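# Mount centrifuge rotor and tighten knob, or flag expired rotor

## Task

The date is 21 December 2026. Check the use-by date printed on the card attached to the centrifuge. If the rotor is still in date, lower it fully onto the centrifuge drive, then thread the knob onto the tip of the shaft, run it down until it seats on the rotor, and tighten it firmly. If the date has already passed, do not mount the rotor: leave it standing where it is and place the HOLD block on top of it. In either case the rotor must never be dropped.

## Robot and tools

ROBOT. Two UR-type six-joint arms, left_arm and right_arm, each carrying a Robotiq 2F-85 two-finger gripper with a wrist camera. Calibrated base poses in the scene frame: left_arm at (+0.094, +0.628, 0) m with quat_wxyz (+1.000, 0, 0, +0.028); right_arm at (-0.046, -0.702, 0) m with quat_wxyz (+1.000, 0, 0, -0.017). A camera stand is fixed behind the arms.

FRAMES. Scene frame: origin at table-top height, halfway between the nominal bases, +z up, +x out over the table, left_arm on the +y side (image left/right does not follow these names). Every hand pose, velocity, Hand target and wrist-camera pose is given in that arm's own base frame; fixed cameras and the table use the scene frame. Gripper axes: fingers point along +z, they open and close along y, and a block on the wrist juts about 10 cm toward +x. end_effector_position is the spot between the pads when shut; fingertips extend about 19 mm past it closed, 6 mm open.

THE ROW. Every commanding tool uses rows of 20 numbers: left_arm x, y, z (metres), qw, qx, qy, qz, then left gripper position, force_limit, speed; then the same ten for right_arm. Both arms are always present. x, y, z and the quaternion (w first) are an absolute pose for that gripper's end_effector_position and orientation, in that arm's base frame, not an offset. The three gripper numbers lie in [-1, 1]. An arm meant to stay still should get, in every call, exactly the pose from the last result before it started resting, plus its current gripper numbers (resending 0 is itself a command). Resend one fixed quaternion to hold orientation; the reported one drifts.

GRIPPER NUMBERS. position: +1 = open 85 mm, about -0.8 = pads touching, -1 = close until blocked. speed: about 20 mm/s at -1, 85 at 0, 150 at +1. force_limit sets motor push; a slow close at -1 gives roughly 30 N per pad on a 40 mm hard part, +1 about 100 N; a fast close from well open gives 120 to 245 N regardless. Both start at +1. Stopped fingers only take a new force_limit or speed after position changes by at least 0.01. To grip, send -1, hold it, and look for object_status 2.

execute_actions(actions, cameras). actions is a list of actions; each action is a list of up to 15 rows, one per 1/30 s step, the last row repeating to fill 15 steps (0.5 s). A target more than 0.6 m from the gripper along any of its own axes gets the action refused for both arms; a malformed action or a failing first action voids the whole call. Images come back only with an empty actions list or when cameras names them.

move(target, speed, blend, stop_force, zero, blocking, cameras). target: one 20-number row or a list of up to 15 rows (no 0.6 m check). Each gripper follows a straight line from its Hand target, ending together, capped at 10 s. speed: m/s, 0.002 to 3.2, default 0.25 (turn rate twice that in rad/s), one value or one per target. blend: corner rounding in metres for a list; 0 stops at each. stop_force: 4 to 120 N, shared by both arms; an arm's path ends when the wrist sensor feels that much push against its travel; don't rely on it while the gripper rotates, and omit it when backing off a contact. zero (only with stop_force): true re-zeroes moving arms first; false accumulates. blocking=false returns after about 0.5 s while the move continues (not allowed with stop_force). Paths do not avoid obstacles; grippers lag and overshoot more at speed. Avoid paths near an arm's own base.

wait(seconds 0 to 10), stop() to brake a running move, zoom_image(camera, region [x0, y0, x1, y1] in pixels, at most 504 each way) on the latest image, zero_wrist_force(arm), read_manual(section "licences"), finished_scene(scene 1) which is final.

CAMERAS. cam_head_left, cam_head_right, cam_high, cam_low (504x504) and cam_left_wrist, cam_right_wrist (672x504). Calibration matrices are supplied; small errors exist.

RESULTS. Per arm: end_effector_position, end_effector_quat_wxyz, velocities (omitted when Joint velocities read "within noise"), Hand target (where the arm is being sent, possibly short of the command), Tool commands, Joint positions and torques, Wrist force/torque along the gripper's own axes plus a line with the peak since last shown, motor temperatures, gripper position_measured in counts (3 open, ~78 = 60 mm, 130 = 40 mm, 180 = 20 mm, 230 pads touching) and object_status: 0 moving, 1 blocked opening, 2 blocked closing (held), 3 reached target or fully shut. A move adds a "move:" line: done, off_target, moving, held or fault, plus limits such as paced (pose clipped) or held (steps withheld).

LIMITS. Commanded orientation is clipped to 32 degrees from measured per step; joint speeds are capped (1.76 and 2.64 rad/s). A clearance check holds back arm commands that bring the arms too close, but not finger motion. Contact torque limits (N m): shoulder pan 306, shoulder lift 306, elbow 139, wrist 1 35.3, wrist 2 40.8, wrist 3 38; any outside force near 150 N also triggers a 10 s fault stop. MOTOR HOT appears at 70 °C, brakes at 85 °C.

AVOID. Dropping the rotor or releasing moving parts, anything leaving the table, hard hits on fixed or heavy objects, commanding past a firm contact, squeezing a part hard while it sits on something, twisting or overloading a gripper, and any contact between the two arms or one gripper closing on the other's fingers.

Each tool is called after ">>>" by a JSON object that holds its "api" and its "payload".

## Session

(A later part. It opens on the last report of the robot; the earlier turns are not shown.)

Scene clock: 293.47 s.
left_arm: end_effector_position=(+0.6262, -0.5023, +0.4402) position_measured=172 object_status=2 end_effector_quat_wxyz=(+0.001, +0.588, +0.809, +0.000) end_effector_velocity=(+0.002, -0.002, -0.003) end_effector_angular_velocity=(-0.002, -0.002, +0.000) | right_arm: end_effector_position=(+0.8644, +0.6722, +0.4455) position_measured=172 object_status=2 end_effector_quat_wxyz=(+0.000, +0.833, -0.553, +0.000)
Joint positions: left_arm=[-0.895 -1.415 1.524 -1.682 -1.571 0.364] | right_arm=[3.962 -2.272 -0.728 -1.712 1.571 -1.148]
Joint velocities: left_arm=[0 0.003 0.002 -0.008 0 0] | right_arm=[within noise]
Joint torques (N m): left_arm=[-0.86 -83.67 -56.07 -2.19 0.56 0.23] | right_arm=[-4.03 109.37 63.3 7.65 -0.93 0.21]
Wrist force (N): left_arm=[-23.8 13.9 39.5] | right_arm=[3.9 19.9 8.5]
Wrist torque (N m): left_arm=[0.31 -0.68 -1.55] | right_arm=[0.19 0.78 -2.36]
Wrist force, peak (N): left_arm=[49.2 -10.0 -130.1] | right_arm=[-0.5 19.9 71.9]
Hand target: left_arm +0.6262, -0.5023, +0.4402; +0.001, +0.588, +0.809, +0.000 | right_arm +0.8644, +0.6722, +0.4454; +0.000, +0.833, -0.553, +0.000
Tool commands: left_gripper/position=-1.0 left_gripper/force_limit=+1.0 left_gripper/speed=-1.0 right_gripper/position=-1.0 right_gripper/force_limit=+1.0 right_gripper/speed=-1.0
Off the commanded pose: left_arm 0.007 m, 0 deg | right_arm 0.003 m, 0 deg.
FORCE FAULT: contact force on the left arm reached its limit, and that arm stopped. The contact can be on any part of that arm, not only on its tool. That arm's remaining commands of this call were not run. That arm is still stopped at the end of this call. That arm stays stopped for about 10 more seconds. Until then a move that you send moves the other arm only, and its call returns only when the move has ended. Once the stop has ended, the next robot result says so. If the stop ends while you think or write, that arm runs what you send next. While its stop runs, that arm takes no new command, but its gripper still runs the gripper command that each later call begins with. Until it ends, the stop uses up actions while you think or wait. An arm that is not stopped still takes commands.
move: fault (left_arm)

>>> {"api": "wait", "payload": {"seconds": 1, "cameras": ["all"]}}

>>> {"api": "zoom_image", "payload": {"camera": "cam_head_left", "region": [200, 140, 300, 240]}}

>>> {"api": "zoom_image", "payload": {"camera": "cam_low", "region": [200, 150, 320, 250]}}

>>> {"api": "zoom_image", "payload": {"camera": "cam_high", "region": [280, 170, 430, 310]}}

>>> {"api": "zoom_image", "payload": {"camera": "cam_head_right", "region": [190, 140, 310, 240]}}

Scene clock: 303.97 s.
left_arm: end_effector_position=(+0.6265, -0.5026, +0.4395) position_measured=172 object_status=2 end_effector_quat_wxyz=(+0.001, +0.588, +0.809, +0.000) | right_arm: end_effector_position=(+0.8644, +0.6722, +0.4454) position_measured=172 object_status=2 end_effector_quat_wxyz=(+0.000, +0.833, -0.553, +0.000)
Joint positions: left_arm=[-0.895 -1.414 1.524 -1.683 -1.571 0.364] | right_arm=[3.962 -2.272 -0.728 -1.712 1.571 -1.148]
Joint torques (N m): left_arm=[-1.79 -63.3 -51.52 -5.46 0.35 0.24] | right_arm=[12.86 139.54 71.77 15.37 0.21 0.18]
Wrist force (N): left_arm=[-9.5 9.2 20.9] | right_arm=[4.5 20.9 16.8]
Wrist torque (N m): left_arm=[0.54 -0.70 -1.37] | right_arm=[0.22 0.73 -2.14]
Wrist force, peak (N): left_arm=[-22.4 13.6 38.7] | right_arm=[4.0 21.0 18.0]
Hand target: left_arm +0.6265, -0.5026, +0.4395; +0.001, +0.588, +0.809, +0.000 | right_arm +0.8644, +0.6722, +0.4454; +0.000, +0.833, -0.553, +0.000
Tool commands: left_gripper/position=-1.0 left_gripper/force_limit=+1.0 left_gripper/speed=-1.0 right_gripper/position=-1.0 right_gripper/force_limit=+1.0 right_gripper/speed=-1.0
Off the commanded pose: left_arm 0.006 m, 0 deg | right_arm 0.002 m, 0 deg.
FORCE FAULT, CONTINUED: the left arm's stop, for the force fault that an earlier result reported, is over. The rest of the stop counts as 19 of the actions that you can send in this scene. That arm's target is now where it stood when the stop ended, not its last command. That arm accepts commands again.
wait: 1.00 s; at rest from the start
camera_calibration:
cam_left_wrist: T_world_to_cam=[[0.954163, 0.298801, 0.0170632, -0.445901], [0.274197, -0.895598, 0.350313, -0.758656], [0.119956, -0.329577, -0.936477, 0.296808], [0, 0, 0, 1]] pos_world=[0.597879, -0.448394, 0.55133]
cam_right_wrist: T_world_to_cam=[[-0.922483, -0.385963, 0.0075731, 1.05884], [-0.362459, 0.872722, 0.327078, -0.401269], [-0.132849, 0.298979, -0.944967, 0.466235], [0, 0, 0, 1]] pos_world=[0.893259, 0.619476, 0.563804]

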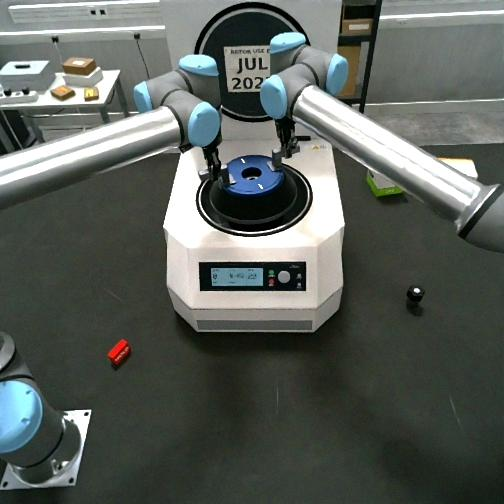

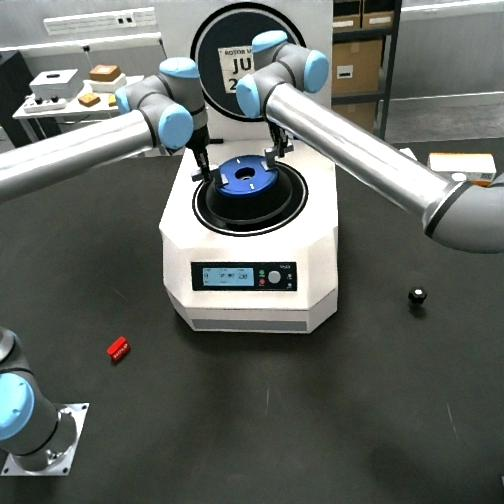

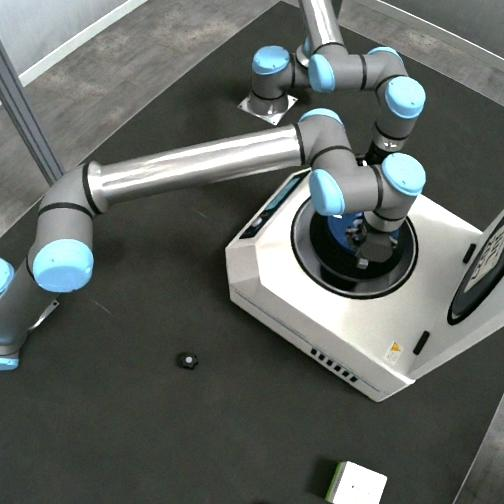

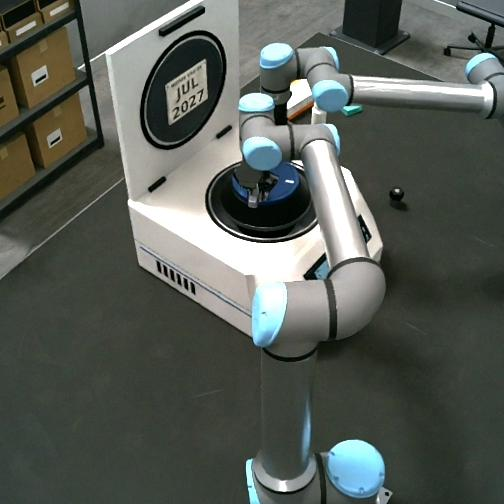

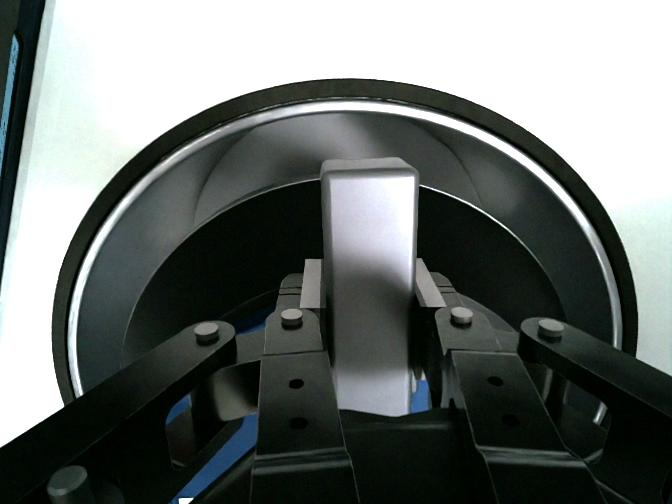

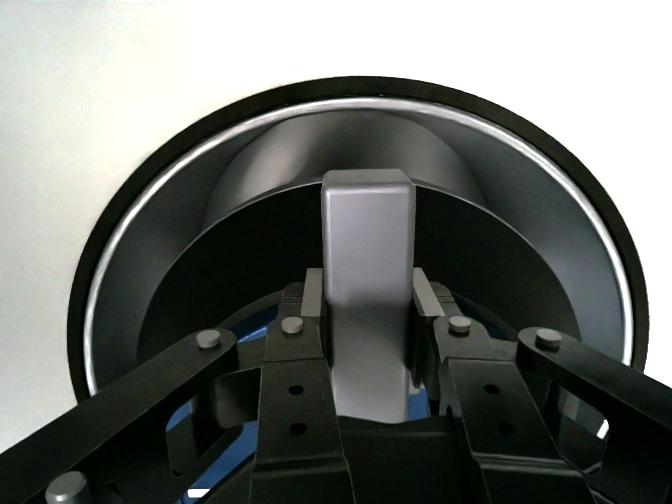

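Scaled by 5.040 from the camera's 504x504 image, which has a finer 720x720 frame.

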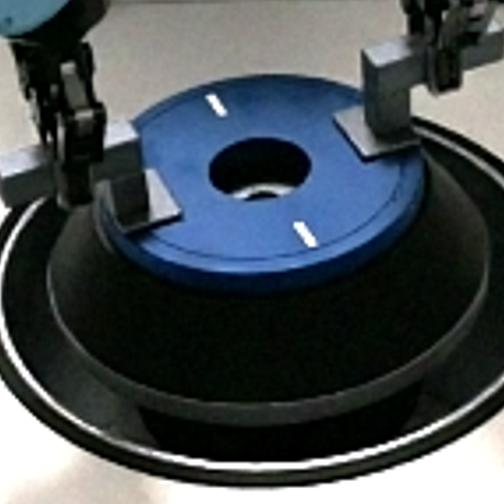

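Scaled by 4.200 from the camera's 504x504 image, which has a finer 720x720 frame.

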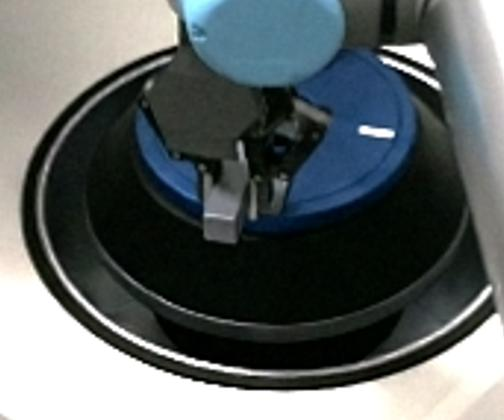

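Scaled by 3.360 from the camera's 504x504 image, which has a finer 720x720 frame.

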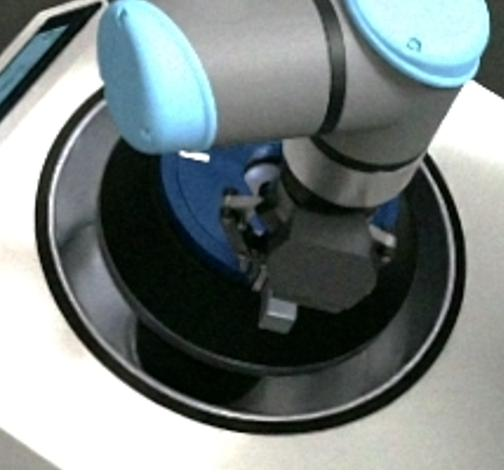

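Scaled by 4.200 from the camera's 504x504 image, which has a finer 720x720 frame.

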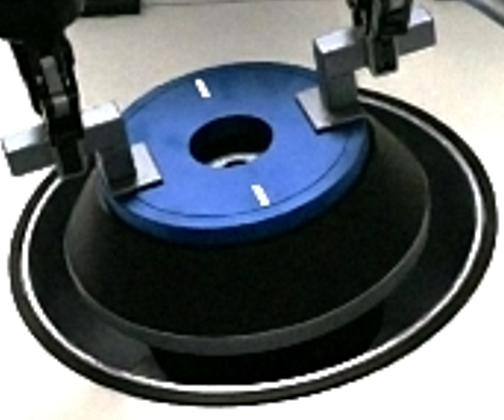

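>>> {"api": "move", "payload": {"target": [0.6262,-0.5022,0.4455,0,0.5885,0.8085,0,-1,1,-1,0.8644,0.6722,0.4510,0,0.8329,-0.5534,0,-1,1,-1], "speed": 0.02}}

>>> {"api": "move", "payload": {"target": [0.6261,-0.5042,0.4455,0,0.5885,0.8085,0,-1,1,-1,0.8645,0.6702,0.4510,0,0.8329,-0.5534,0,-1,1,-1], "speed": 0.02}}

Scene clock: 320.40 s.
left_arm: end_effector_position=(+0.6262, -0.5022, +0.4456) position_measured=172 object_status=2 end_effector_quat_wxyz=(+0.000, +0.589, +0.808, +0.000) | right_arm: end_effector_position=(+0.8644, +0.6722, +0.4512) position_measured=172 object_status=2 end_effector_quat_wxyz=(+0.000, +0.833, -0.553, +0.000)
Joint positions: left_arm=[-0.895 -1.415 1.514 -1.67 -1.571 0.364] | right_arm=[3.962 -2.274 -0.714 -1.724 1.571 -1.148]
Joint torques (N m): left_arm=[7.03 -122.08 -77.84 -3.2 0.25 3.41] | right_arm=[12.98 125.75 60.95 11.45 0.51 0.33]
Wrist force (N): left_arm=[-28.1 13.9 57.1] | right_arm=[2.2 17.4 26.6]
Wrist torque (N m): left_arm=[0.37 -0.79 -1.42] | right_arm=[0.27 0.86 -2.22]
Wrist force, peak (N): left_arm=[-24.0 10.8 60.2] | right_arm=[2.6 19.1 43.9]
Hand target: left_arm +0.6262, -0.5022, +0.4455; +0.000, +0.588, +0.808, +0.000 | right_arm +0.8644, +0.6722, +0.4510; +0.000, +0.833, -0.553, +0.000
Off the commanded pose: left_arm 0.000 m, 0 deg | right_arm 0.000 m, 0 deg.
move: done

Scene clock: 321.10 s.
left_arm: end_effector_position=(+0.6261, -0.5042, +0.4456) position_measured=172 object_status=2 end_effector_quat_wxyz=(+0.000, +0.588, +0.809, +0.000) | right_arm: end_effector_position=(+0.8645, +0.6702, +0.4508) position_measured=172 object_status=2 end_effector_quat_wxyz=(+0.000, +0.833, -0.553, +0.000)
Joint positions: left_arm=[-0.896 -1.413 1.512 -1.67 -1.571 0.362] | right_arm=[3.961 -2.271 -0.72 -1.722 1.571 -1.149]
Joint torques (N m): left_arm=[-14.99 -70.84 -80.48 -5.82 0.1 -0.09] | right_arm=[-12.26 168.93 75.74 15.63 0.44 -0.07]
Wrist force (N): left_arm=[-0.1 7.1 32.9] | right_arm=[-1.2 10.4 40.5]
Wrist torque (N m): left_arm=[0.93 -0.58 -0.51] | right_arm=[0.82 0.67 -1.22]
Wrist force, peak (N): left_arm=[-31.3 13.4 56.5] | right_arm=[-1.4 10.3 40.6]
Hand target: left_arm +0.6261, -0.5042, +0.4455; +0.000, +0.588, +0.808, +0.000 | right_arm +0.8645, +0.6702, +0.4510; +0.000, +0.833, -0.553, +0.000
Off the commanded pose: left_arm 0.000 m, 0 deg | right_arm 0.000 m, 0 deg.
move: done

>>> {"api": "move", "payload": {"target": [0.6261,-0.5042,0.4405,0,0.5885,0.8085,0,-1,1,-1,0.8645,0.6702,0.4460,0,0.8329,-0.5534,0,-1,1,-1], "speed": 0.02}}

>>> {"api": "move", "payload": {"target": [0.6261,-0.5042,0.4370,0,0.5885,0.8085,0,-1,1,-1,0.8645,0.6702,0.4425,0,0.8329,-0.5534,0,-1,1,-1], "speed": 0.02}}

Scene clock: 323.93 s.
left_arm: end_effector_position=(+0.6261, -0.5042, +0.4404) position_measured=172 object_status=2 end_effector_quat_wxyz=(+0.000, +0.588, +0.808, +0.000) | right_arm: end_effector_position=(+0.8645, +0.6702, +0.4459) position_measured=172 object_status=2 end_effector_quat_wxyz=(+0.000, +0.833, -0.553, +0.000)
Joint positions: left_arm=[-0.896 -1.412 1.52 -1.678 -1.571 0.362] | right_arm=[3.961 -2.27 -0.732 -1.711 1.571 -1.149]
Joint torques (N m): left_arm=[-17.07 -75.06 -71.48 -8.39 0.7 1.47] | right_arm=[-13.89 167.13 79.99 13.26 1.2 3.85]
Wrist force (N): left_arm=[0.3 6.9 31.8] | right_arm=[-0.7 11.0 41.2]
Wrist torque (N m): left_arm=[0.96 -0.58 -0.55] | right_arm=[0.77 0.75 -1.21]
Wrist force, peak (N): left_arm=[0.3 7.1 33.0] | right_arm=[-1.7 10.1 42.4]
Hand target: left_arm +0.6261, -0.5042, +0.4405; +0.000, +0.588, +0.808, +0.000 | right_arm +0.8645, +0.6702, +0.4460; +0.000, +0.833, -0.553, +0.000
Off the commanded pose: left_arm 0.000 m, 0 deg | right_arm 0.000 m, 0 deg.
move: done

Scene clock: 324.63 s.
left_arm: end_effector_position=(+0.6261, -0.5042, +0.4370) position_measured=172 object_status=2 end_effector_quat_wxyz=(+0.000, +0.589, +0.808, +0.000) | right_arm: end_effector_position=(+0.8645, +0.6702, +0.4425) position_measured=172 object_status=2 end_effector_quat_wxyz=(+0.000, +0.833, -0.553, +0.000)
Joint positions: left_arm=[-0.896 -1.412 1.525 -1.684 -1.571 0.362] | right_arm=[3.961 -2.268 -0.74 -1.704 1.571 -1.149]
Joint torques (N m): left_arm=[-17.77 -66.96 -62.82 -9.25 0.75 1.5] | right_arm=[-10.5 163.07 73.43 13.87 1.25 3.59]
Wrist force (N): left_arm=[0.5 5.1 26.3] | right_arm=[2.2 12.3 34.4]
Wrist torque (N m): left_arm=[0.91 -0.57 -0.55] | right_arm=[0.72 0.76 -1.19]
Wrist force, peak (N): left_arm=[-0.2 6.9 32.7] | right_arm=[-0.8 10.6 41.2]
Hand target: left_arm +0.6261, -0.5042, +0.4370; +0.000, +0.588, +0.808, +0.000 | right_arm +0.8645, +0.6702, +0.4425; +0.000, +0.833, -0.553, +0.000
Off the commanded pose: left_arm 0.000 m, 0 deg | right_arm 0.000 m, 0 deg.
move: done

>>> {"api": "move", "payload": {"target": [0.6241,-0.5041,0.4370,0,0.5885,0.8085,0,-1,1,-1,0.8625,0.6701,0.4425,0,0.8329,-0.5534,0,-1,1,-1], "speed": 0.02}}

Scene clock: 326.53 s.
left_arm: end_effector_position=(+0.6241, -0.5042, +0.4369) position_measured=172 object_status=2 end_effector_quat_wxyz=(+0.000, +0.589, +0.808, +0.000) | right_arm: end_effector_position=(+0.8625, +0.6701, +0.4425) position_measured=172 object_status=2 end_effector_quat_wxyz=(+0.000, +0.833, -0.553, +0.000)
Joint positions: left_arm=[-0.898 -1.414 1.528 -1.685 -1.571 0.36] | right_arm=[3.962 -2.264 -0.746 -1.702 1.571 -1.148]
Joint torques (N m): left_arm=[-6.58 -105.07 -64.02 -3.58 0.51 0.58] | right_arm=[9.82 152.11 68.4 11.76 1.84 4.68]
Wrist force (N): left_arm=[-19.9 13.8 44.6] | right_arm=[-3.2 5.7 35.3]
Wrist torque (N m): left_arm=[-0.20 -0.93 -0.68] | right_arm=[1.77 0.99 -1.59]
Wrist force, peak (N): left_arm=[-19.9 13.8 44.6] | right_arm=[-2.0 9.5 39.0]
Hand target: left_arm +0.6241, -0.5041, +0.4370; +0.000, +0.588, +0.808, +0.000 | right_arm +0.8625, +0.6701, +0.4425; +0.000, +0.833, -0.553, +0.000
Off the commanded pose: left_arm 0.000 m, 0 deg | right_arm 0.000 m, 0 deg.
move: done

>>> {"api": "move", "payload": {"target": [0.6246,-0.5053,0.4355,0,0.5885,0.8085,0,-1,1,-1,0.8630,0.6690,0.4410,0,0.8329,-0.5534,0,-1,1,-1], "speed": 0.02}}

>>> {"api": "move", "payload": {"target": [0.6246,-0.5053,0.4315,0,0.5885,0.8085,0,-1,1,-1,0.8630,0.6690,0.4370,0,0.8329,-0.5534,0,-1,1,-1], "speed": 0.02}}

Scene clock: 329.30 s.
left_arm: end_effector_position=(+0.6247, -0.5053, +0.4356) position_measured=172 object_status=2 end_effector_quat_wxyz=(+0.000, +0.588, +0.809, +0.000) | right_arm: end_effector_position=(+0.8630, +0.6690, +0.4408) position_measured=172 object_status=2 end_effector_quat_wxyz=(+0.000, +0.833, -0.553, +0.000)
Joint positions: left_arm=[-0.899 -1.412 1.528 -1.687 -1.571 0.36] | right_arm=[3.961 -2.263 -0.751 -1.698 1.571 -1.149]
Joint torques (N m): left_arm=[-23.98 -66.58 -58.41 -11.04 -1.2 -0.34] | right_arm=[-14.16 181.06 76.69 13.68 2.34 -0.58]
Wrist force (N): left_arm=[3.9 10.8 26.2] | right_arm=[-4.3 5.3 47.1]
Wrist torque (N m): left_arm=[-0.09 -0.74 -0.46] | right_arm=[1.53 0.70 -1.19]
Wrist force, peak (N): left_arm=[-21.4 13.6 46.3] | right_arm=[-4.4 5.2 47.6]
Hand target: left_arm +0.6246, -0.5053, +0.4355; +0.000, +0.588, +0.808, +0.000 | right_arm +0.8630, +0.6690, +0.4410; +0.000, +0.833, -0.553, +0.000
Off the commanded pose: left_arm 0.000 m, 0 deg | right_arm 0.000 m, 0 deg.
move: done

Scene clock: 330.00 s.
left_arm: end_effector_position=(+0.6246, -0.5053, +0.4314) position_measured=172 object_status=2 end_effector_quat_wxyz=(+0.000, +0.588, +0.808, +0.000) | right_arm: end_effector_position=(+0.8630, +0.6690, +0.4369) position_measured=172 object_status=2 end_effector_quat_wxyz=(+0.000, +0.833, -0.553, +0.000)
Joint positions: left_arm=[-0.899 -1.411 1.535 -1.694 -1.571 0.36] | right_arm=[3.961 -2.262 -0.76 -1.69 1.571 -1.149]
Joint torques (N m): left_arm=[-23.33 -65.56 -63.44 -8.81 -4 0.46] | right_arm=[-14.15 182.46 81.25 12.21 2.18 1.01]
Wrist force (N): left_arm=[6.2 10.6 24.4] | right_arm=[-3.8 5.2 49.8]
Wrist torque (N m): left_arm=[-0.20 -0.82 -0.46] | right_arm=[1.44 0.75 -1.16]
Wrist force, peak (N): left_arm=[4.6 10.9 26.2] | right_arm=[-3.8 5.2 49.8]
Hand target: left_arm +0.6246, -0.5053, +0.4315; +0.000, +0.588, +0.808, +0.000 | right_arm +0.8630, +0.6690, +0.4370; +0.000, +0.833, -0.553, +0.000
Off the commanded pose: left_arm 0.000 m, 0 deg | right_arm 0.000 m, 0 deg.
move: done

>>> {"api": "move", "payload": {"target": [0.6250,-0.5050,0.4235,0,0.5885,0.8085,0,-1,1,-1,0.8634,0.6693,0.4290,0,0.8329,-0.5534,0,-1,1,-1], "speed": 0.03}}

>>> {"api": "move", "payload": {"target": [0.6250,-0.5050,0.4155,0,0.5885,0.8085,0,-1,1,-1,0.8634,0.6693,0.4210,0,0.8329,-0.5534,0,-1,1,-1], "speed": 0.03}}

Scene clock: 332.27 s.
left_arm: end_effector_position=(+0.6250, -0.5051, +0.4236) position_measured=172 object_status=2 end_effector_quat_wxyz=(+0.000, +0.589, +0.808, +0.000) | right_arm: end_effector_position=(+0.8634, +0.6693, +0.4290) position_measured=172 object_status=2 end_effector_quat_wxyz=(+0.000, +0.833, -0.553, +0.000)
Joint positions: left_arm=[-0.898 -1.41 1.547 -1.708 -1.571 0.36] | right_arm=[3.961 -2.261 -0.776 -1.675 1.571 -1.149]
Joint torques (N m): left_arm=[3.72 -45.02 -51.04 -3.95 -2.84 2.79] | right_arm=[-9.85 154.25 78.31 10.41 1.83 -0.49]
Wrist force (N): left_arm=[7.7 3.0 0.2] | right_arm=[3.0 14.0 33.0]
Wrist torque (N m): left_arm=[0.27 -0.66 -0.47] | right_arm=[1.03 0.65 -1.20]
Wrist force, peak (N): left_arm=[5.3 10.5 26.8] | right_arm=[-4.1 5.6 51.9]
Hand target: left_arm +0.6250, -0.5050, +0.4235; +0.000, +0.588, +0.808, +0.000 | right_arm +0.8634, +0.6693, +0.4290; +0.000, +0.833, -0.553, +0.000
Off the commanded pose: left_arm 0.000 m, 0 deg | right_arm 0.000 m, 0 deg.
move: done

Scene clock: 333.00 s.
left_arm: end_effector_position=(+0.6250, -0.5050, +0.4154) position_measured=172 object_status=2 end_effector_quat_wxyz=(+0.000, +0.589, +0.808, +0.000) | right_arm: end_effector_position=(+0.8634, +0.6693, +0.4209) position_measured=172 object_status=2 end_effector_quat_wxyz=(+0.000, +0.833, -0.553, +0.000)
Joint positions: left_arm=[-0.898 -1.408 1.559 -1.722 -1.571 0.36] | right_arm=[3.961 -2.259 -0.793 -1.66 1.571 -1.149]
Joint torques (N m): left_arm=[3.77 -10.98 -26.33 -0.59 0.99 2.43] | right_arm=[-5.87 131.15 72.4 12.37 1.82 -0.43]
Wrist force (N): left_arm=[10.5 -7.2 -43.5] | right_arm=[9.2 26.9 16.4]
Wrist torque (N m): left_arm=[-0.03 -0.53 -0.58] | right_arm=[1.13 0.48 -1.34]
Wrist force, peak (N): left_arm=[10.4 -7.4 -44.3] | right_arm=[3.0 14.1 32.3]
Hand target: left_arm +0.6250, -0.5050, +0.4155; +0.000, +0.588, +0.808, +0.000 | right_arm +0.8634, +0.6693, +0.4210; +0.000, +0.833, -0.553, +0.000
Off the commanded pose: left_arm 0.000 m, 0 deg | right_arm 0.000 m, 0 deg.
move: done

>>> {"api": "move", "payload": {"target": [[0.6250,-0.5050,0.4230,0,0.5885,0.8085,0,-1,1,-1,0.8634,0.6693,0.4270,0,0.8329,-0.5534,0,-1,1,-1],[0.6235,-0.5049,0.4230,0,0.5885,0.8085,0,-1,1,-1,0.8619,0.6692,0.4270,0,0.8329,-0.5534,0,-1,1,-1]], "speed": 0.03}}

>>> {"api": "move", "payload": {"target": [0.6235,-0.5049,0.4190,0,0.5885,0.8085,0,-1,1,-1,0.8619,0.6692,0.4230,0,0.8329,-0.5534,0,-1,1,-1], "speed": 0.02}}

Scene clock: 339.23 s.
left_arm: end_effector_position=(+0.6235, -0.5049, +0.4231) position_measured=172 object_status=2 end_effector_quat_wxyz=(+0.000, +0.588, +0.809, +0.000) | right_arm: end_effector_position=(+0.8618, +0.6692, +0.4272) position_measured=172 object_status=2 end_effector_quat_wxyz=(+0.000, +0.833, -0.553, +0.000)
Joint positions: left_arm=[-0.9 -1.412 1.55 -1.709 -1.571 0.359] | right_arm=[3.962 -2.258 -0.785 -1.67 1.571 -1.148]
Joint torques (N m): left_arm=[7.88 -97.96 -75.46 0.61 1.3 1.92] | right_arm=[-2.69 122.36 73.74 8.18 1.03 4.06]
Wrist force (N): left_arm=[-35.9 14.7 55.9] | right_arm=[-0.2 7.3 21.4]
Wrist torque (N m): left_arm=[-0.69 -0.67 -0.76] | right_arm=[1.28 0.62 -1.62]
Wrist force, peak (N): left_arm=[-36.4 14.6 58.0] | right_arm=[1.6 16.1 69.2]
Hand target: left_arm +0.6235, -0.5049, +0.4230; +0.000, +0.588, +0.808, +0.000 | right_arm +0.8619, +0.6692, +0.4270; +0.000, +0.833, -0.553, +0.000
Off the commanded pose: left_arm 0.000 m, 0 deg | right_arm 0.000 m, 0 deg.
move: done

Scene clock: 339.93 s.
left_arm: end_effector_position=(+0.6235, -0.5049, +0.4189) position_measured=172 object_status=2 end_effector_quat_wxyz=(+0.000, +0.589, +0.808, +0.000) | right_arm: end_effector_position=(+0.8619, +0.6692, +0.4229) position_measured=172 object_status=2 end_effector_quat_wxyz=(+0.000, +0.833, -0.553, +0.000)
Joint positions: left_arm=[-0.9 -1.411 1.556 -1.716 -1.571 0.359] | right_arm=[3.962 -2.257 -0.793 -1.662 1.571 -1.148]
Joint torques (N m): left_arm=[11.64 -89.2 -64.36 0.29 1.38 2.56] | right_arm=[-7.51 136.52 57.53 8.47 1.03 3.77]
Wrist force (N): left_arm=[-32.2 12.3 44.0] | right_arm=[1.1 8.1 10.1]
Wrist torque (N m): left_arm=[-0.41 -0.53 -0.69] | right_arm=[1.07 0.45 -1.54]
Wrist force, peak (N): left_arm=[-35.8 14.7 56.9] | right_arm=[0.2 7.5 21.9]
Hand target: left_arm +0.6235, -0.5049, +0.4190; +0.000, +0.588, +0.808, +0.000 | right_arm +0.8619, +0.6692, +0.4230; +0.000, +0.833, -0.553, +0.000
Off the commanded pose: left_arm 0.000 m, 0 deg | right_arm 0.000 m, 0 deg.
move: done

>>> {"api": "move", "payload": {"target": [0.6237,-0.5067,0.4195,0,0.5885,0.8085,0,-1,1,-1,0.8623,0.6674,0.4235,0,0.8329,-0.5534,0,-1,1,-1], "speed": 0.02}}

>>> {"api": "move", "payload": {"target": [0.6237,-0.5067,0.4155,0,0.5885,0.8085,0,-1,1,-1,0.8623,0.6674,0.4195,0,0.8329,-0.5534,0,-1,1,-1], "speed": 0.02}}

Scene clock: 342.30 s.
left_arm: end_effector_position=(+0.6237, -0.5066, +0.4196) position_measured=172 object_status=2 end_effector_quat_wxyz=(+0.000, +0.588, +0.809, +0.000) | right_arm: end_effector_position=(+0.8623, +0.6674, +0.4233) position_measured=172 object_status=2 end_effector_quat_wxyz=(+0.000, +0.833, -0.553, +0.000)
Joint positions: left_arm=[-0.901 -1.409 1.552 -1.714 -1.571 0.358] | right_arm=[3.961 -2.255 -0.795 -1.662 1.571 -1.15]
Joint torques (N m): left_arm=[-22.57 -68.97 -74.85 -5.6 -2.62 -0.09] | right_arm=[-11.41 176.96 72.57 11.94 0.94 -0.28]
Wrist force (N): left_arm=[1.0 12.8 29.2] | right_arm=[-4.8 2.8 43.3]
Wrist torque (N m): left_arm=[-0.85 -0.59 -0.42] | right_arm=[1.73 0.49 -1.04]
Wrist force, peak (N): left_arm=[-30.6 12.3 46.9] | right_arm=[-5.0 2.4 44.0]
Hand target: left_arm +0.6237, -0.5067, +0.4195; +0.000, +0.588, +0.808, +0.000 | right_arm +0.8623, +0.6674, +0.4235; +0.000, +0.833, -0.553, +0.000
Off the commanded pose: left_arm 0.000 m, 0 deg | right_arm 0.000 m, 0 deg.
move: done

Scene clock: 343.00 s.
left_arm: end_effector_position=(+0.6237, -0.5067, +0.4154) position_measured=172 object_status=2 end_effector_quat_wxyz=(+0.000, +0.588, +0.808, +0.000) | right_arm: end_effector_position=(+0.8623, +0.6674, +0.4194) position_measured=172 object_status=2 end_effector_quat_wxyz=(+0.000, +0.833, -0.553, +0.000)
Joint positions: left_arm=[-0.901 -1.408 1.558 -1.722 -1.571 0.358] | right_arm=[3.961 -2.254 -0.804 -1.654 1.571 -1.15]
Joint torques (N m): left_arm=[-23.55 -68.55 -63.22 -7.34 -6.4 1.13] | right_arm=[-9.29 176.95 78.74 10.14 0.6 1.38]
Wrist force (N): left_arm=[2.7 13.2 26.8] | right_arm=[-5.7 2.4 45.3]
Wrist torque (N m): left_arm=[-0.90 -0.69 -0.44] | right_arm=[1.73 0.57 -1.02]
Wrist force, peak (N): left_arm=[1.4 13.2 30.0] | right_arm=[-5.3 2.4 45.4]
Hand target: left_arm +0.6237, -0.5067, +0.4155; +0.000, +0.588, +0.808, +0.000 | right_arm +0.8623, +0.6674, +0.4195; +0.000, +0.833, -0.553, +0.000
Off the commanded pose: left_arm 0.000 m, 0 deg | right_arm 0.000 m, 0 deg.
move: done

>>> {"api": "wait", "payload": {"seconds": 0.1, "cameras": ["cam_head_left","cam_head_right","cam_low","cam_high"]}}

>>> {"api": "zoom_image", "payload": {"camera": "cam_head_left", "region": [200, 140, 300, 240]}}

>>> {"api": "zoom_image", "payload": {"camera": "cam_head_right", "region": [195, 140, 295, 240]}}

>>> {"api": "zoom_image", "payload": {"camera": "cam_low", "region": [200, 150, 320, 250]}}

>>> {"api": "zoom_image", "payload": {"camera": "cam_head_left", "region": [230, 160, 275, 195]}}

>>> {"api": "zoom_image", "payload": {"camera": "cam_head_right", "region": [225, 160, 270, 195]}}

Scene clock: 347.00 s.
left_arm: end_effector_position=(+0.6237, -0.5067, +0.4155) position_measured=172 object_status=2 end_effector_quat_wxyz=(+0.000, +0.588, +0.808, +0.000) | right_arm: end_effector_position=(+0.8623, +0.6674, +0.4195) position_measured=172 object_status=2 end_effector_quat_wxyz=(+0.000, +0.833, -0.553, +0.000)
Joint positions: left_arm=[-0.901 -1.408 1.558 -1.722 -1.571 0.358] | right_arm=[3.961 -2.254 -0.804 -1.654 1.571 -1.15]
Joint torques (N m): left_arm=[-23.71 -87.96 -80.81 -4.36 -6.15 1.18] | right_arm=[2.9 178.62 85.99 5.34 0.51 3.88]
Wrist force (N): left_arm=[5.3 13.1 27.2] | right_arm=[-3.5 2.9 46.9]
Wrist torque (N m): left_arm=[-0.90 -0.73 -0.47] | right_arm=[1.61 0.57 -1.09]
Wrist force, peak (N): left_arm=[5.4 13.5 28.2] | right_arm=[-5.2 2.5 48.2]
Hand target: left_arm +0.6237, -0.5067, +0.4155; +0.000, +0.588, +0.808, +0.000 | right_arm +0.8623, +0.6674, +0.4195; +0.000, +0.833, -0.553, +0.000
Tool commands: left_gripper/position=-1.0 left_gripper/force_limit=+1.0 left_gripper/speed=-1.0 right_gripper/position=-1.0 right_gripper/force_limit=+1.0 right_gripper/speed=-1.0
Off the commanded pose: left_arm 0.000 m, 0 deg | right_arm 0.000 m, 0 deg.
wait: 0.10 s; at rest from the start
Images, in order (width x height): cam_head_left 504x504, cam_head_right 504x504, cam_high 504x504, cam_low 504x504.

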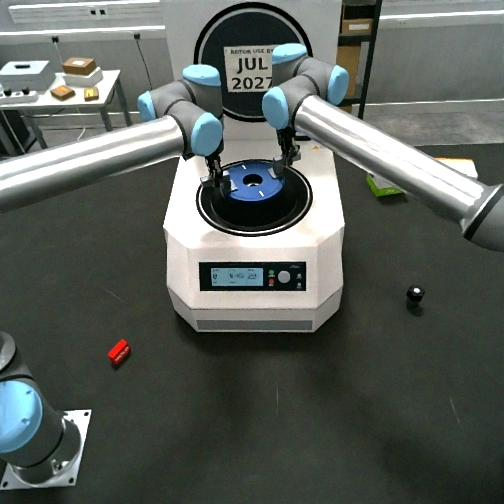

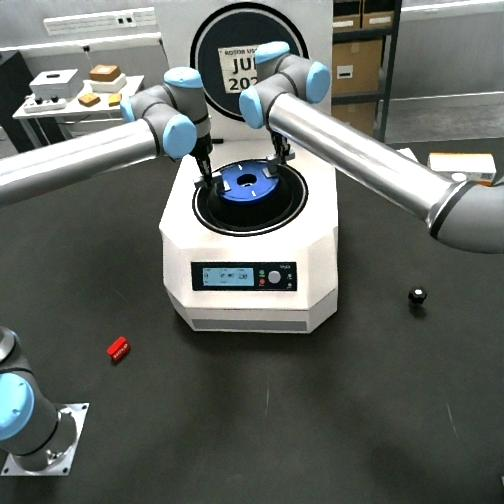

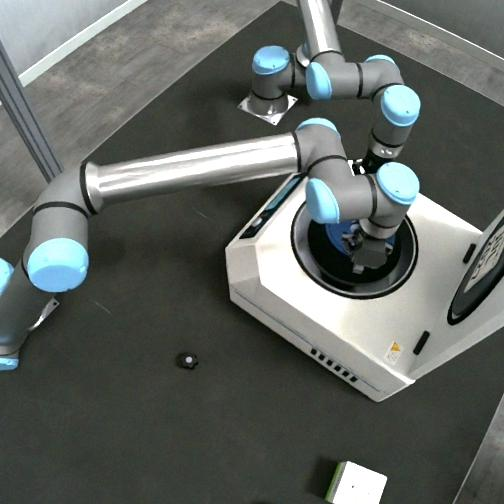

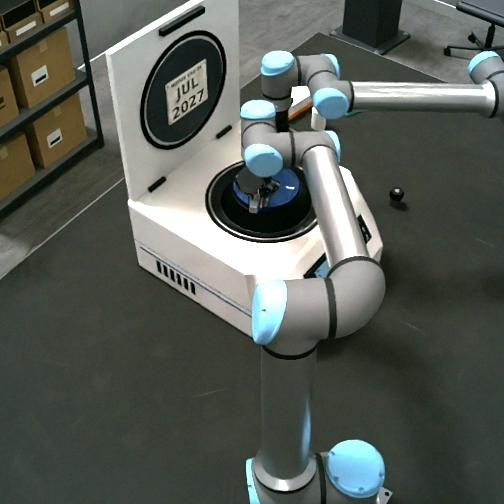

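Scaled by 5.040 from the camera's 504x504 image, which has a finer 720x720 frame.

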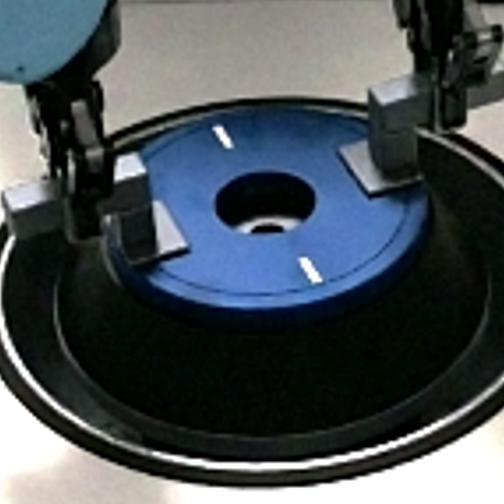

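Scaled by 5.040 from the camera's 504x504 image, which has a finer 720x720 frame.

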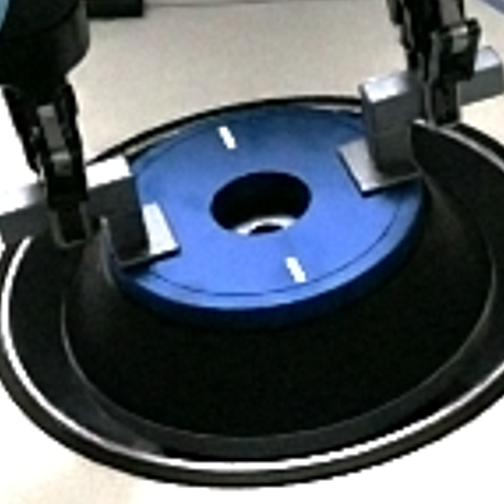

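Scaled by 4.200 from the camera's 504x504 image, which has a finer 720x720 frame.

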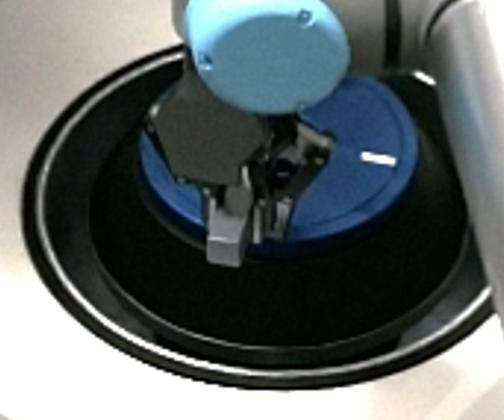

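Scaled by 11.200 from the camera's 504x504 image, which has a finer 720x720 frame.

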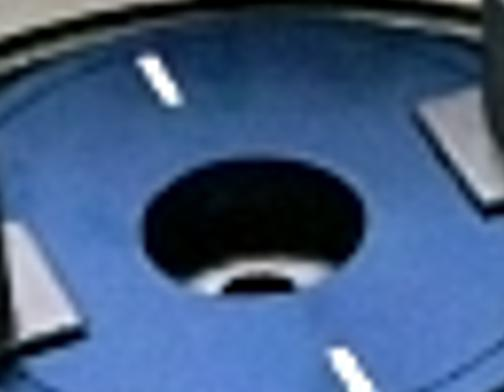

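Scaled by 11.200 from the camera's 504x504 image, which has a finer 720x720 frame.

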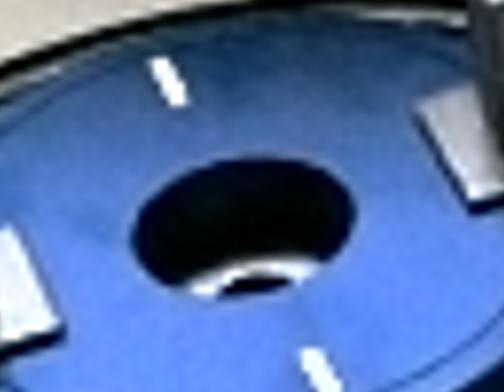

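>>> {"api": "move", "payload": {"target": [0.6215,-0.5037,0.4143,0.0128,0.5885,0.8085,-0.0021,-1,1,-1,0.8598,0.6702,0.4236,0.0015,0.8329,-0.5534,0.0129,-1,1,-1], "speed": 0.02}}

Scene clock: 358.27 s.
left_arm: end_effector_position=(+0.6214, -0.5036, +0.4142) position_measured=172 object_status=2 end_effector_quat_wxyz=(+0.013, +0.588, +0.808, -0.002) end_effector_velocity=(+0.000, +0.001, +0.000) end_effector_angular_velocity=(+0.003, +0.003, +0.000) | right_arm: end_effector_position=(+0.8598, +0.6702, +0.4232) position_measured=172 object_status=2 end_effector_quat_wxyz=(+0.002, +0.833, -0.553, +0.013)
Joint positions: left_arm=[-0.902 -1.425 1.586 -1.758 -1.568 0.357] | right_arm=[3.971 -2.251 -0.802 -1.658 1.545 -1.139]
Joint velocities: left_arm=[0 0.001 -0.001 0.005 0 0] | right_arm=[within noise]
Joint torques (N m): left_arm=[6.22 -81.7 -75.43 0.52 0.39 -0.29] | right_arm=[4.05 262.26 131.98 16.6 0.47 0.7]
Wrist force (N): left_arm=[-34.7 8.4 37.5] | right_arm=[5.0 6.0 118.3]
Wrist torque (N m): left_arm=[0.07 0.68 -0.34] | right_arm=[0.10 -0.44 -1.18]
Wrist force, peak (N): left_arm=[-35.8 8.7 38.7] | right_arm=[5.0 6.0 118.3]
Hand target: left_arm +0.6215, -0.5037, +0.4143; +0.013, +0.588, +0.808, -0.002 | right_arm +0.8598, +0.6702, +0.4236; +0.002, +0.833, -0.553, +0.013
Off the commanded pose: left_arm 0.000 m, 0 deg | right_arm 0.000 m, 0 deg.
move: done

>>> {"api": "move", "payload": {"target": [0.6216,-0.5050,0.4160,0.0128,0.5885,0.8085,-0.0021,-1,1,-1,0.8598,0.6689,0.4212,0.0015,0.8329,-0.5534,0.0129,-1,1,-1], "speed": 0.02}}

Scene clock: 360.97 s.
left_arm: end_effector_position=(+0.6216, -0.5050, +0.4160) position_measured=172 object_status=2 end_effector_quat_wxyz=(+0.013, +0.588, +0.808, -0.002) | right_arm: end_effector_position=(+0.8598, +0.6689, +0.4219) position_measured=172 object_status=2 end_effector_quat_wxyz=(+0.001, +0.833, -0.553, +0.013)
Joint positions: left_arm=[-0.903 -1.423 1.581 -1.755 -1.568 0.356] | right_arm=[3.97 -2.248 -0.81 -1.652 1.545 -1.14]
Joint torques (N m): left_arm=[-1.61 -121.38 -92.12 -0.85 0.23 -0.1] | right_arm=[-8.43 162.08 73.27 12.95 2.45 -0.41]
Wrist force (N): left_arm=[-42.4 12.6 73.1] | right_arm=[1.1 4.9 54.1]
Wrist torque (N m): left_arm=[-0.34 0.20 -0.49] | right_arm=[0.08 -0.14 -1.20]
Wrist force, peak (N): left_arm=[-46.4 13.8 81.4] | right_arm=[2.4 5.1 136.4]
Hand target: left_arm +0.6216, -0.5050, +0.4160; +0.013, +0.588, +0.808, -0.002 | right_arm +0.8598, +0.6689, +0.4212; +0.001, +0.833, -0.553, +0.013
Off the commanded pose: left_arm 0.000 m, 0 deg | right_arm 0.001 m, 0 deg.
move: done

>>> {"api": "move", "payload": {"target": [0.6215,-0.5068,0.4160,0.0128,0.5885,0.8085,-0.0021,-1,1,-1,0.8599,0.6671,0.4205,0.0015,0.8329,-0.5534,0.0129,-1,1,-1], "speed": 0.02}}

Scene clock: 362.80 s.
left_arm: end_effector_position=(+0.6215, -0.5067, +0.4161) position_measured=172 object_status=2 end_effector_quat_wxyz=(+0.013, +0.588, +0.808, -0.002) | right_arm: end_effector_position=(+0.8599, +0.6671, +0.4204) position_measured=172 object_status=2 end_effector_quat_wxyz=(+0.002, +0.833, -0.553, +0.013)
Joint positions: left_arm=[-0.904 -1.422 1.579 -1.754 -1.568 0.354] | right_arm=[3.969 -2.246 -0.816 -1.649 1.545 -1.141]
Joint torques (N m): left_arm=[-14.83 -77.97 -84.62 -6 -1.07 0.14] | right_arm=[-6.13 150.21 64.99 11.51 1.81 -0.65]
Wrist force (N): left_arm=[-4.2 9.5 41.6] | right_arm=[0.0 3.8 26.3]
Wrist torque (N m): left_arm=[-0.50 0.32 -0.25] | right_arm=[0.57 -0.24 -0.87]
Wrist force, peak (N): left_arm=[-47.8 12.0 76.5] | right_arm=[1.6 4.8 53.4]
Hand target: left_arm +0.6215, -0.5068, +0.4160; +0.013, +0.588, +0.808, -0.002 | right_arm +0.8599, +0.6671, +0.4205; +0.001, +0.833, -0.553, +0.013
Off the commanded pose: left_arm 0.000 m, 0 deg | right_arm 0.000 m, 0 deg.
move: done

>>> {"api": "move", "payload": {"target": [0.6218,-0.5070,0.4100,0.0128,0.5885,0.8085,-0.0021,-1,1,-1,0.8602,0.6669,0.4145,0.0015,0.8329,-0.5534,0.0129,-1,1,-1], "speed": 0.02}}

>>> {"api": "move", "payload": {"target": [0.6218,-0.5070,0.4050,0.0128,0.5885,0.8085,-0.0021,-1,1,-1,0.8602,0.6669,0.4095,0.0015,0.8329,-0.5534,0.0129,-1,1,-1], "speed": 0.02}}

Scene clock: 365.07 s.
left_arm: end_effector_position=(+0.6218, -0.5070, +0.4099) position_measured=172 object_status=2 end_effector_quat_wxyz=(+0.013, +0.588, +0.808, -0.002) | right_arm: end_effector_position=(+0.8602, +0.6669, +0.4143) position_measured=172 object_status=2 end_effector_quat_wxyz=(+0.002, +0.833, -0.553, +0.013)
Joint positions: left_arm=[-0.904 -1.419 1.588 -1.765 -1.568 0.355] | right_arm=[3.969 -2.246 -0.828 -1.638 1.545 -1.142]
Joint torques (N m): left_arm=[1.57 -81.23 -76.35 -10.98 -4.01 1.04] | right_arm=[-10.82 165.46 74.85 10.01 2.24 -0.75]
Wrist force (N): left_arm=[3.5 7.6 38.0] | right_arm=[0.1 5.2 33.7]
Wrist torque (N m): left_arm=[-0.29 0.38 -0.22] | right_arm=[0.39 -0.14 -0.85]
Wrist force, peak (N): left_arm=[-3.5 9.3 42.3] | right_arm=[0.1 5.2 33.7]
Hand target: left_arm +0.6218, -0.5070, +0.4100; +0.013, +0.588, +0.808, -0.002 | right_arm +0.8602, +0.6669, +0.4145; +0.001, +0.833, -0.553, +0.013
Off the commanded pose: left_arm 0.000 m, 0 deg | right_arm 0.000 m, 0 deg.
move: done

Scene clock: 365.77 s.
left_arm: end_effector_position=(+0.6218, -0.5070, +0.4049) position_measured=172 object_status=2 end_effector_quat_wxyz=(+0.013, +0.588, +0.808, -0.002) | right_arm: end_effector_position=(+0.8602, +0.6669, +0.4094) position_measured=172 object_status=2 end_effector_quat_wxyz=(+0.001, +0.833, -0.553, +0.013)
Joint positions: left_arm=[-0.904 -1.418 1.595 -1.774 -1.568 0.355] | right_arm=[3.969 -2.245 -0.838 -1.629 1.545 -1.142]
Joint torques (N m): left_arm=[0.79 -74.92 -70.33 -10.18 -4.22 1] | right_arm=[-7.68 160.46 72.19 9.61 1.83 -0.73]
Wrist force (N): left_arm=[3.9 9.2 32.0] | right_arm=[2.3 3.1 31.5]
Wrist torque (N m): left_arm=[-0.37 0.36 -0.21] | right_arm=[0.40 -0.25 -0.85]
Wrist force, peak (N): left_arm=[3.4 7.6 38.0] | right_arm=[0.7 5.0 33.8]
Hand target: left_arm +0.6218, -0.5070, +0.4050; +0.013, +0.588, +0.808, -0.002 | right_arm +0.8602, +0.6669, +0.4095; +0.001, +0.833, -0.553, +0.013
Off the commanded pose: left_arm 0.000 m, 0 deg | right_arm 0.000 m, 0 deg.
move: done

>>> {"api": "move", "payload": {"target": [0.6222,-0.5070,0.3970,0.0128,0.5885,0.8085,-0.0021,-1,1,-1,0.8606,0.6669,0.4015,0.0015,0.8329,-0.5534,0.0129,-1,1,-1], "speed": 0.025}}

>>> {"api": "move", "payload": {"target": [0.6222,-0.5070,0.3920,0.0128,0.5885,0.8085,-0.0021,-1,1,-1,0.8606,0.6669,0.3965,0.0015,0.8329,-0.5534,0.0129,-1,1,-1], "speed": 0.025}}

Scene clock: 368.20 s.
left_arm: end_effector_position=(+0.6222, -0.5070, +0.3968) position_measured=172 object_status=2 end_effector_quat_wxyz=(+0.013, +0.588, +0.808, -0.002) | right_arm: end_effector_position=(+0.8606, +0.6669, +0.4013) position_measured=172 object_status=2 end_effector_quat_wxyz=(+0.002, +0.833, -0.553, +0.013)
Joint positions: left_arm=[-0.903 -1.415 1.606 -1.787 -1.568 0.355] | right_arm=[3.968 -2.245 -0.852 -1.615 1.545 -1.142]
Joint torques (N m): left_arm=[1.79 -75.84 -73.72 -8.37 -4.18 1.32] | right_arm=[-7.27 166.05 76.31 9.22 2.05 -0.7]
Wrist force (N): left_arm=[3.8 6.6 29.2] | right_arm=[0.9 4.6 34.0]
Wrist torque (N m): left_arm=[-0.10 0.46 -0.10] | right_arm=[0.15 -0.26 -0.81]
Wrist force, peak (N): left_arm=[5.5 9.4 35.8] | right_arm=[2.4 4.0 37.6]
Hand target: left_arm +0.6222, -0.5070, +0.3970; +0.013, +0.588, +0.808, -0.002 | right_arm +0.8606, +0.6669, +0.4015; +0.001, +0.833, -0.553, +0.013
Off the commanded pose: left_arm 0.000 m, 0 deg | right_arm 0.000 m, 0 deg.
move: done

Scene clock: 368.90 s.
left_arm: end_effector_position=(+0.6222, -0.5070, +0.3919) position_measured=172 object_status=2 end_effector_quat_wxyz=(+0.013, +0.588, +0.808, -0.002) | right_arm: end_effector_position=(+0.8606, +0.6669, +0.3964) position_measured=172 object_status=2 end_effector_quat_wxyz=(+0.002, +0.833, -0.553, +0.013)
Joint positions: left_arm=[-0.903 -1.414 1.613 -1.796 -1.568 0.355] | right_arm=[3.968 -2.244 -0.861 -1.606 1.545 -1.142]
Joint torques (N m): left_arm=[-0.61 -65.34 -60.31 -8.01 -4.5 0.49] | right_arm=[-4.55 159.69 72.72 10.68 2.04 -0.64]
Wrist force (N): left_arm=[3.1 7.8 19.1] | right_arm=[3.3 3.7 32.1]
Wrist torque (N m): left_arm=[-0.03 0.60 -0.12] | right_arm=[0.10 -0.31 -0.83]
Wrist force, peak (N): left_arm=[4.0 7.0 29.6] | right_arm=[0.9 4.6 35.1]
Hand target: left_arm +0.6222, -0.5070, +0.3920; +0.013, +0.588, +0.808, -0.002 | right_arm +0.8606, +0.6669, +0.3965; +0.001, +0.833, -0.553, +0.013
Off the commanded pose: left_arm 0.000 m, 0 deg | right_arm 0.000 m, 0 deg.
move: done

>>> {"api": "move", "payload": {"target": [0.6226,-0.5070,0.3860,0.0128,0.5885,0.8085,-0.0021,-1,1,-1,0.8610,0.6669,0.3902,0.0015,0.8329,-0.5534,0.0129,-1,1,-1], "speed": 0.025}}

>>> {"api": "move", "payload": {"target": [0.6226,-0.5070,0.3800,0.0128,0.5885,0.8085,-0.0021,-1,1,-1,0.8610,0.6669,0.3842,0.0015,0.8329,-0.5534,0.0129,-1,1,-1], "speed": 0.025}}

Scene clock: 373.47 s.
left_arm: end_effector_position=(+0.6226, -0.5070, +0.3858) position_measured=172 object_status=2 end_effector_quat_wxyz=(+0.013, +0.588, +0.808, -0.002) | right_arm: end_effector_position=(+0.8610, +0.6669, +0.3901) position_measured=172 object_status=2 end_effector_quat_wxyz=(+0.001, +0.833, -0.553, +0.013)
Joint positions: left_arm=[-0.903 -1.411 1.621 -1.806 -1.568 0.355] | right_arm=[3.968 -2.245 -0.872 -1.595 1.545 -1.142]
Joint torques (N m): left_arm=[3.58 -71.29 -64.06 -8.24 -4.71 1.34] | right_arm=[-7.05 130.91 75.74 10.51 1.74 -0.87]
Wrist force (N): left_arm=[1.6 5.5 21.8] | right_arm=[2.1 5.8 32.2]
Wrist torque (N m): left_arm=[0.26 0.70 -0.05] | right_arm=[-0.13 -0.36 -0.83]
Wrist force, peak (N): left_arm=[4.4 8.1 21.8] | right_arm=[3.4 4.3 37.7]
Hand target: left_arm +0.6226, -0.5070, +0.3860; +0.013, +0.588, +0.808, -0.002 | right_arm +0.8610, +0.6669, +0.3902; +0.001, +0.833, -0.553, +0.013
Off the commanded pose: left_arm 0.000 m, 0 deg | right_arm 0.000 m, 0 deg.
move: done

Scene clock: 374.17 s.
left_arm: end_effector_position=(+0.6226, -0.5070, +0.3799) position_measured=172 object_status=2 end_effector_quat_wxyz=(+0.013, +0.588, +0.808, -0.002) | right_arm: end_effector_position=(+0.8610, +0.6669, +0.3840) position_measured=172 object_status=2 end_effector_quat_wxyz=(+0.002, +0.833, -0.553, +0.013)
Joint positions: left_arm=[-0.903 -1.409 1.629 -1.817 -1.568 0.355] | right_arm=[3.968 -2.244 -0.883 -1.584 1.545 -1.142]
Joint torques (N m): left_arm=[5.76 -72.5 -61.81 -6.14 -3.61 1.23] | right_arm=[-5.67 157.04 72.75 10.23 1.65 -0.26]
Wrist force (N): left_arm=[-3.8 5.7 21.6] | right_arm=[5.0 5.2 28.2]
Wrist torque (N m): left_arm=[0.27 0.71 -0.03] | right_arm=[-0.19 -0.46 -0.81]
Wrist force, peak (N): left_arm=[-3.1 6.2 25.0] | right_arm=[2.4 5.9 32.0]
Hand target: left_arm +0.6226, -0.5070, +0.3800; +0.013, +0.588, +0.808, -0.002 | right_arm +0.8610, +0.6669, +0.3842; +0.001, +0.833, -0.553, +0.013
Off the commanded pose: left_arm 0.000 m, 0 deg | right_arm 0.000 m, 0 deg.
move: done

>>> {"api": "move", "payload": {"target": [0.6226,-0.5075,0.3710,0.0128,0.5885,0.8085,-0.0021,-1,1,-1,0.8611,0.6664,0.3752,0.0015,0.8329,-0.5534,0.0129,-1,1,-1], "speed": 0.03}}

>>> {"api": "move", "payload": {"target": [0.6226,-0.5076,0.3640,0.0128,0.5885,0.8085,-0.0021,-1,1,-1,0.8611,0.6663,0.3682,0.0015,0.8329,-0.5534,0.0129,-1,1,-1], "speed": 0.025, "cameras": ["cam_head_left","cam_head_right","cam_low","cam_high"]}}

>>> {"api": "zoom_image", "payload": {"camera": "cam_head_left", "region": [210, 160, 300, 240]}}

Scene clock: 377.10 s.
left_arm: end_effector_position=(+0.6226, -0.5075, +0.3708) position_measured=172 object_status=2 end_effector_quat_wxyz=(+0.013, +0.588, +0.808, -0.002) | right_arm: end_effector_position=(+0.8611, +0.6664, +0.3750) position_measured=172 object_status=2 end_effector_quat_wxyz=(+0.001, +0.833, -0.553, +0.013)
Joint positions: left_arm=[-0.903 -1.405 1.641 -1.832 -1.568 0.355] | right_arm=[3.968 -2.244 -0.9 -1.568 1.545 -1.143]
Joint torques (N m): left_arm=[-20.8 -68.84 -68.96 -6.07 -0.4 -0.4] | right_arm=[-8.96 168.63 82.03 6.45 1.31 -0.82]
Wrist force (N): left_arm=[5.4 8.2 16.1] | right_arm=[1.0 2.4 38.6]
Wrist torque (N m): left_arm=[0.13 0.78 -0.05] | right_arm=[0.04 -0.48 -0.75]
Wrist force, peak (N): left_arm=[-3.6 6.0 26.6] | right_arm=[1.0 2.4 38.6]
Hand target: left_arm +0.6226, -0.5075, +0.3710; +0.013, +0.588, +0.808, -0.002 | right_arm +0.8611, +0.6664, +0.3752; +0.001, +0.833, -0.553, +0.013
Off the commanded pose: left_arm 0.000 m, 0 deg | right_arm 0.000 m, 0 deg.
move: done

Scene clock: 377.80 s.
left_arm: end_effector_position=(+0.6226, -0.5076, +0.3639) position_measured=172 object_status=2 end_effector_quat_wxyz=(+0.013, +0.588, +0.808, -0.002) | right_arm: end_effector_position=(+0.8611, +0.6663, +0.3680) position_measured=172 object_status=2 end_effector_quat_wxyz=(+0.002, +0.833, -0.553, +0.013)
Joint positions: left_arm=[-0.904 -1.402 1.65 -1.844 -1.568 0.355] | right_arm=[3.968 -2.244 -0.912 -1.556 1.545 -1.143]
Joint torques (N m): left_arm=[-22.1 -58.18 -55.37 -7.13 -0.7 -0.54] | right_arm=[-5.65 167 80.3 9.77 1.46 -1.03]
Wrist force (N): left_arm=[8.7 9.0 5.1] | right_arm=[-3.1 -3.4 41.1]
Wrist torque (N m): left_arm=[0.26 0.86 0.03] | right_arm=[-0.68 0.37 -0.71]
Wrist force, peak (N): left_arm=[5.8 8.2 15.5] | right_arm=[1.9 0.7 42.2]
Hand target: left_arm +0.6226, -0.5076, +0.3640; +0.013, +0.588, +0.808, -0.002 | right_arm +0.8611, +0.6663, +0.3682; +0.001, +0.833, -0.553, +0.013
Off the commanded pose: left_arm 0.000 m, 0 deg | right_arm 0.000 m, 0 deg.
move: done
Images, in order (width x height): cam_head_left 504x504, cam_head_right 504x504, cam_high 504x504, cam_low 504x504.

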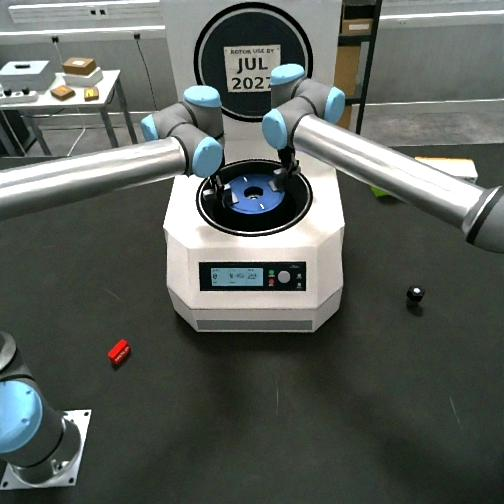

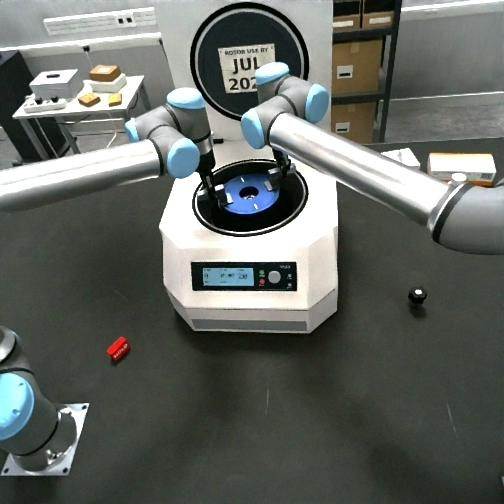

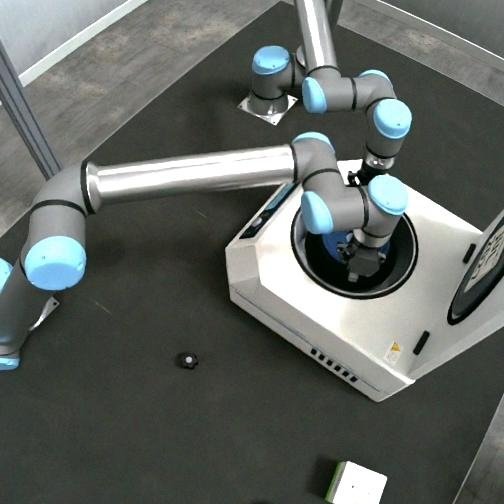

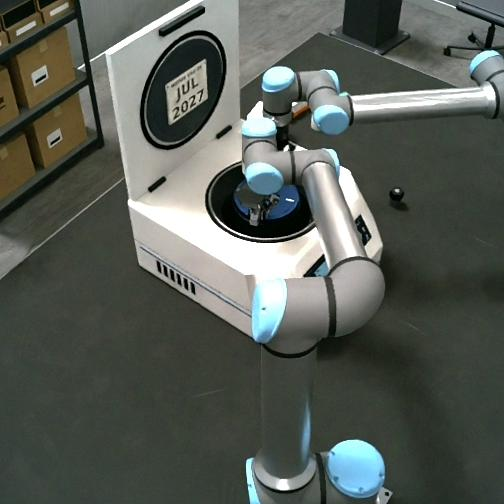

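Scaled by 5.600 from the camera's 504x504 image, which has a finer 720x720 frame.

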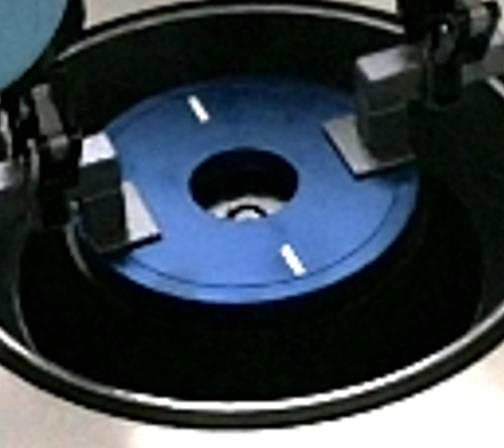

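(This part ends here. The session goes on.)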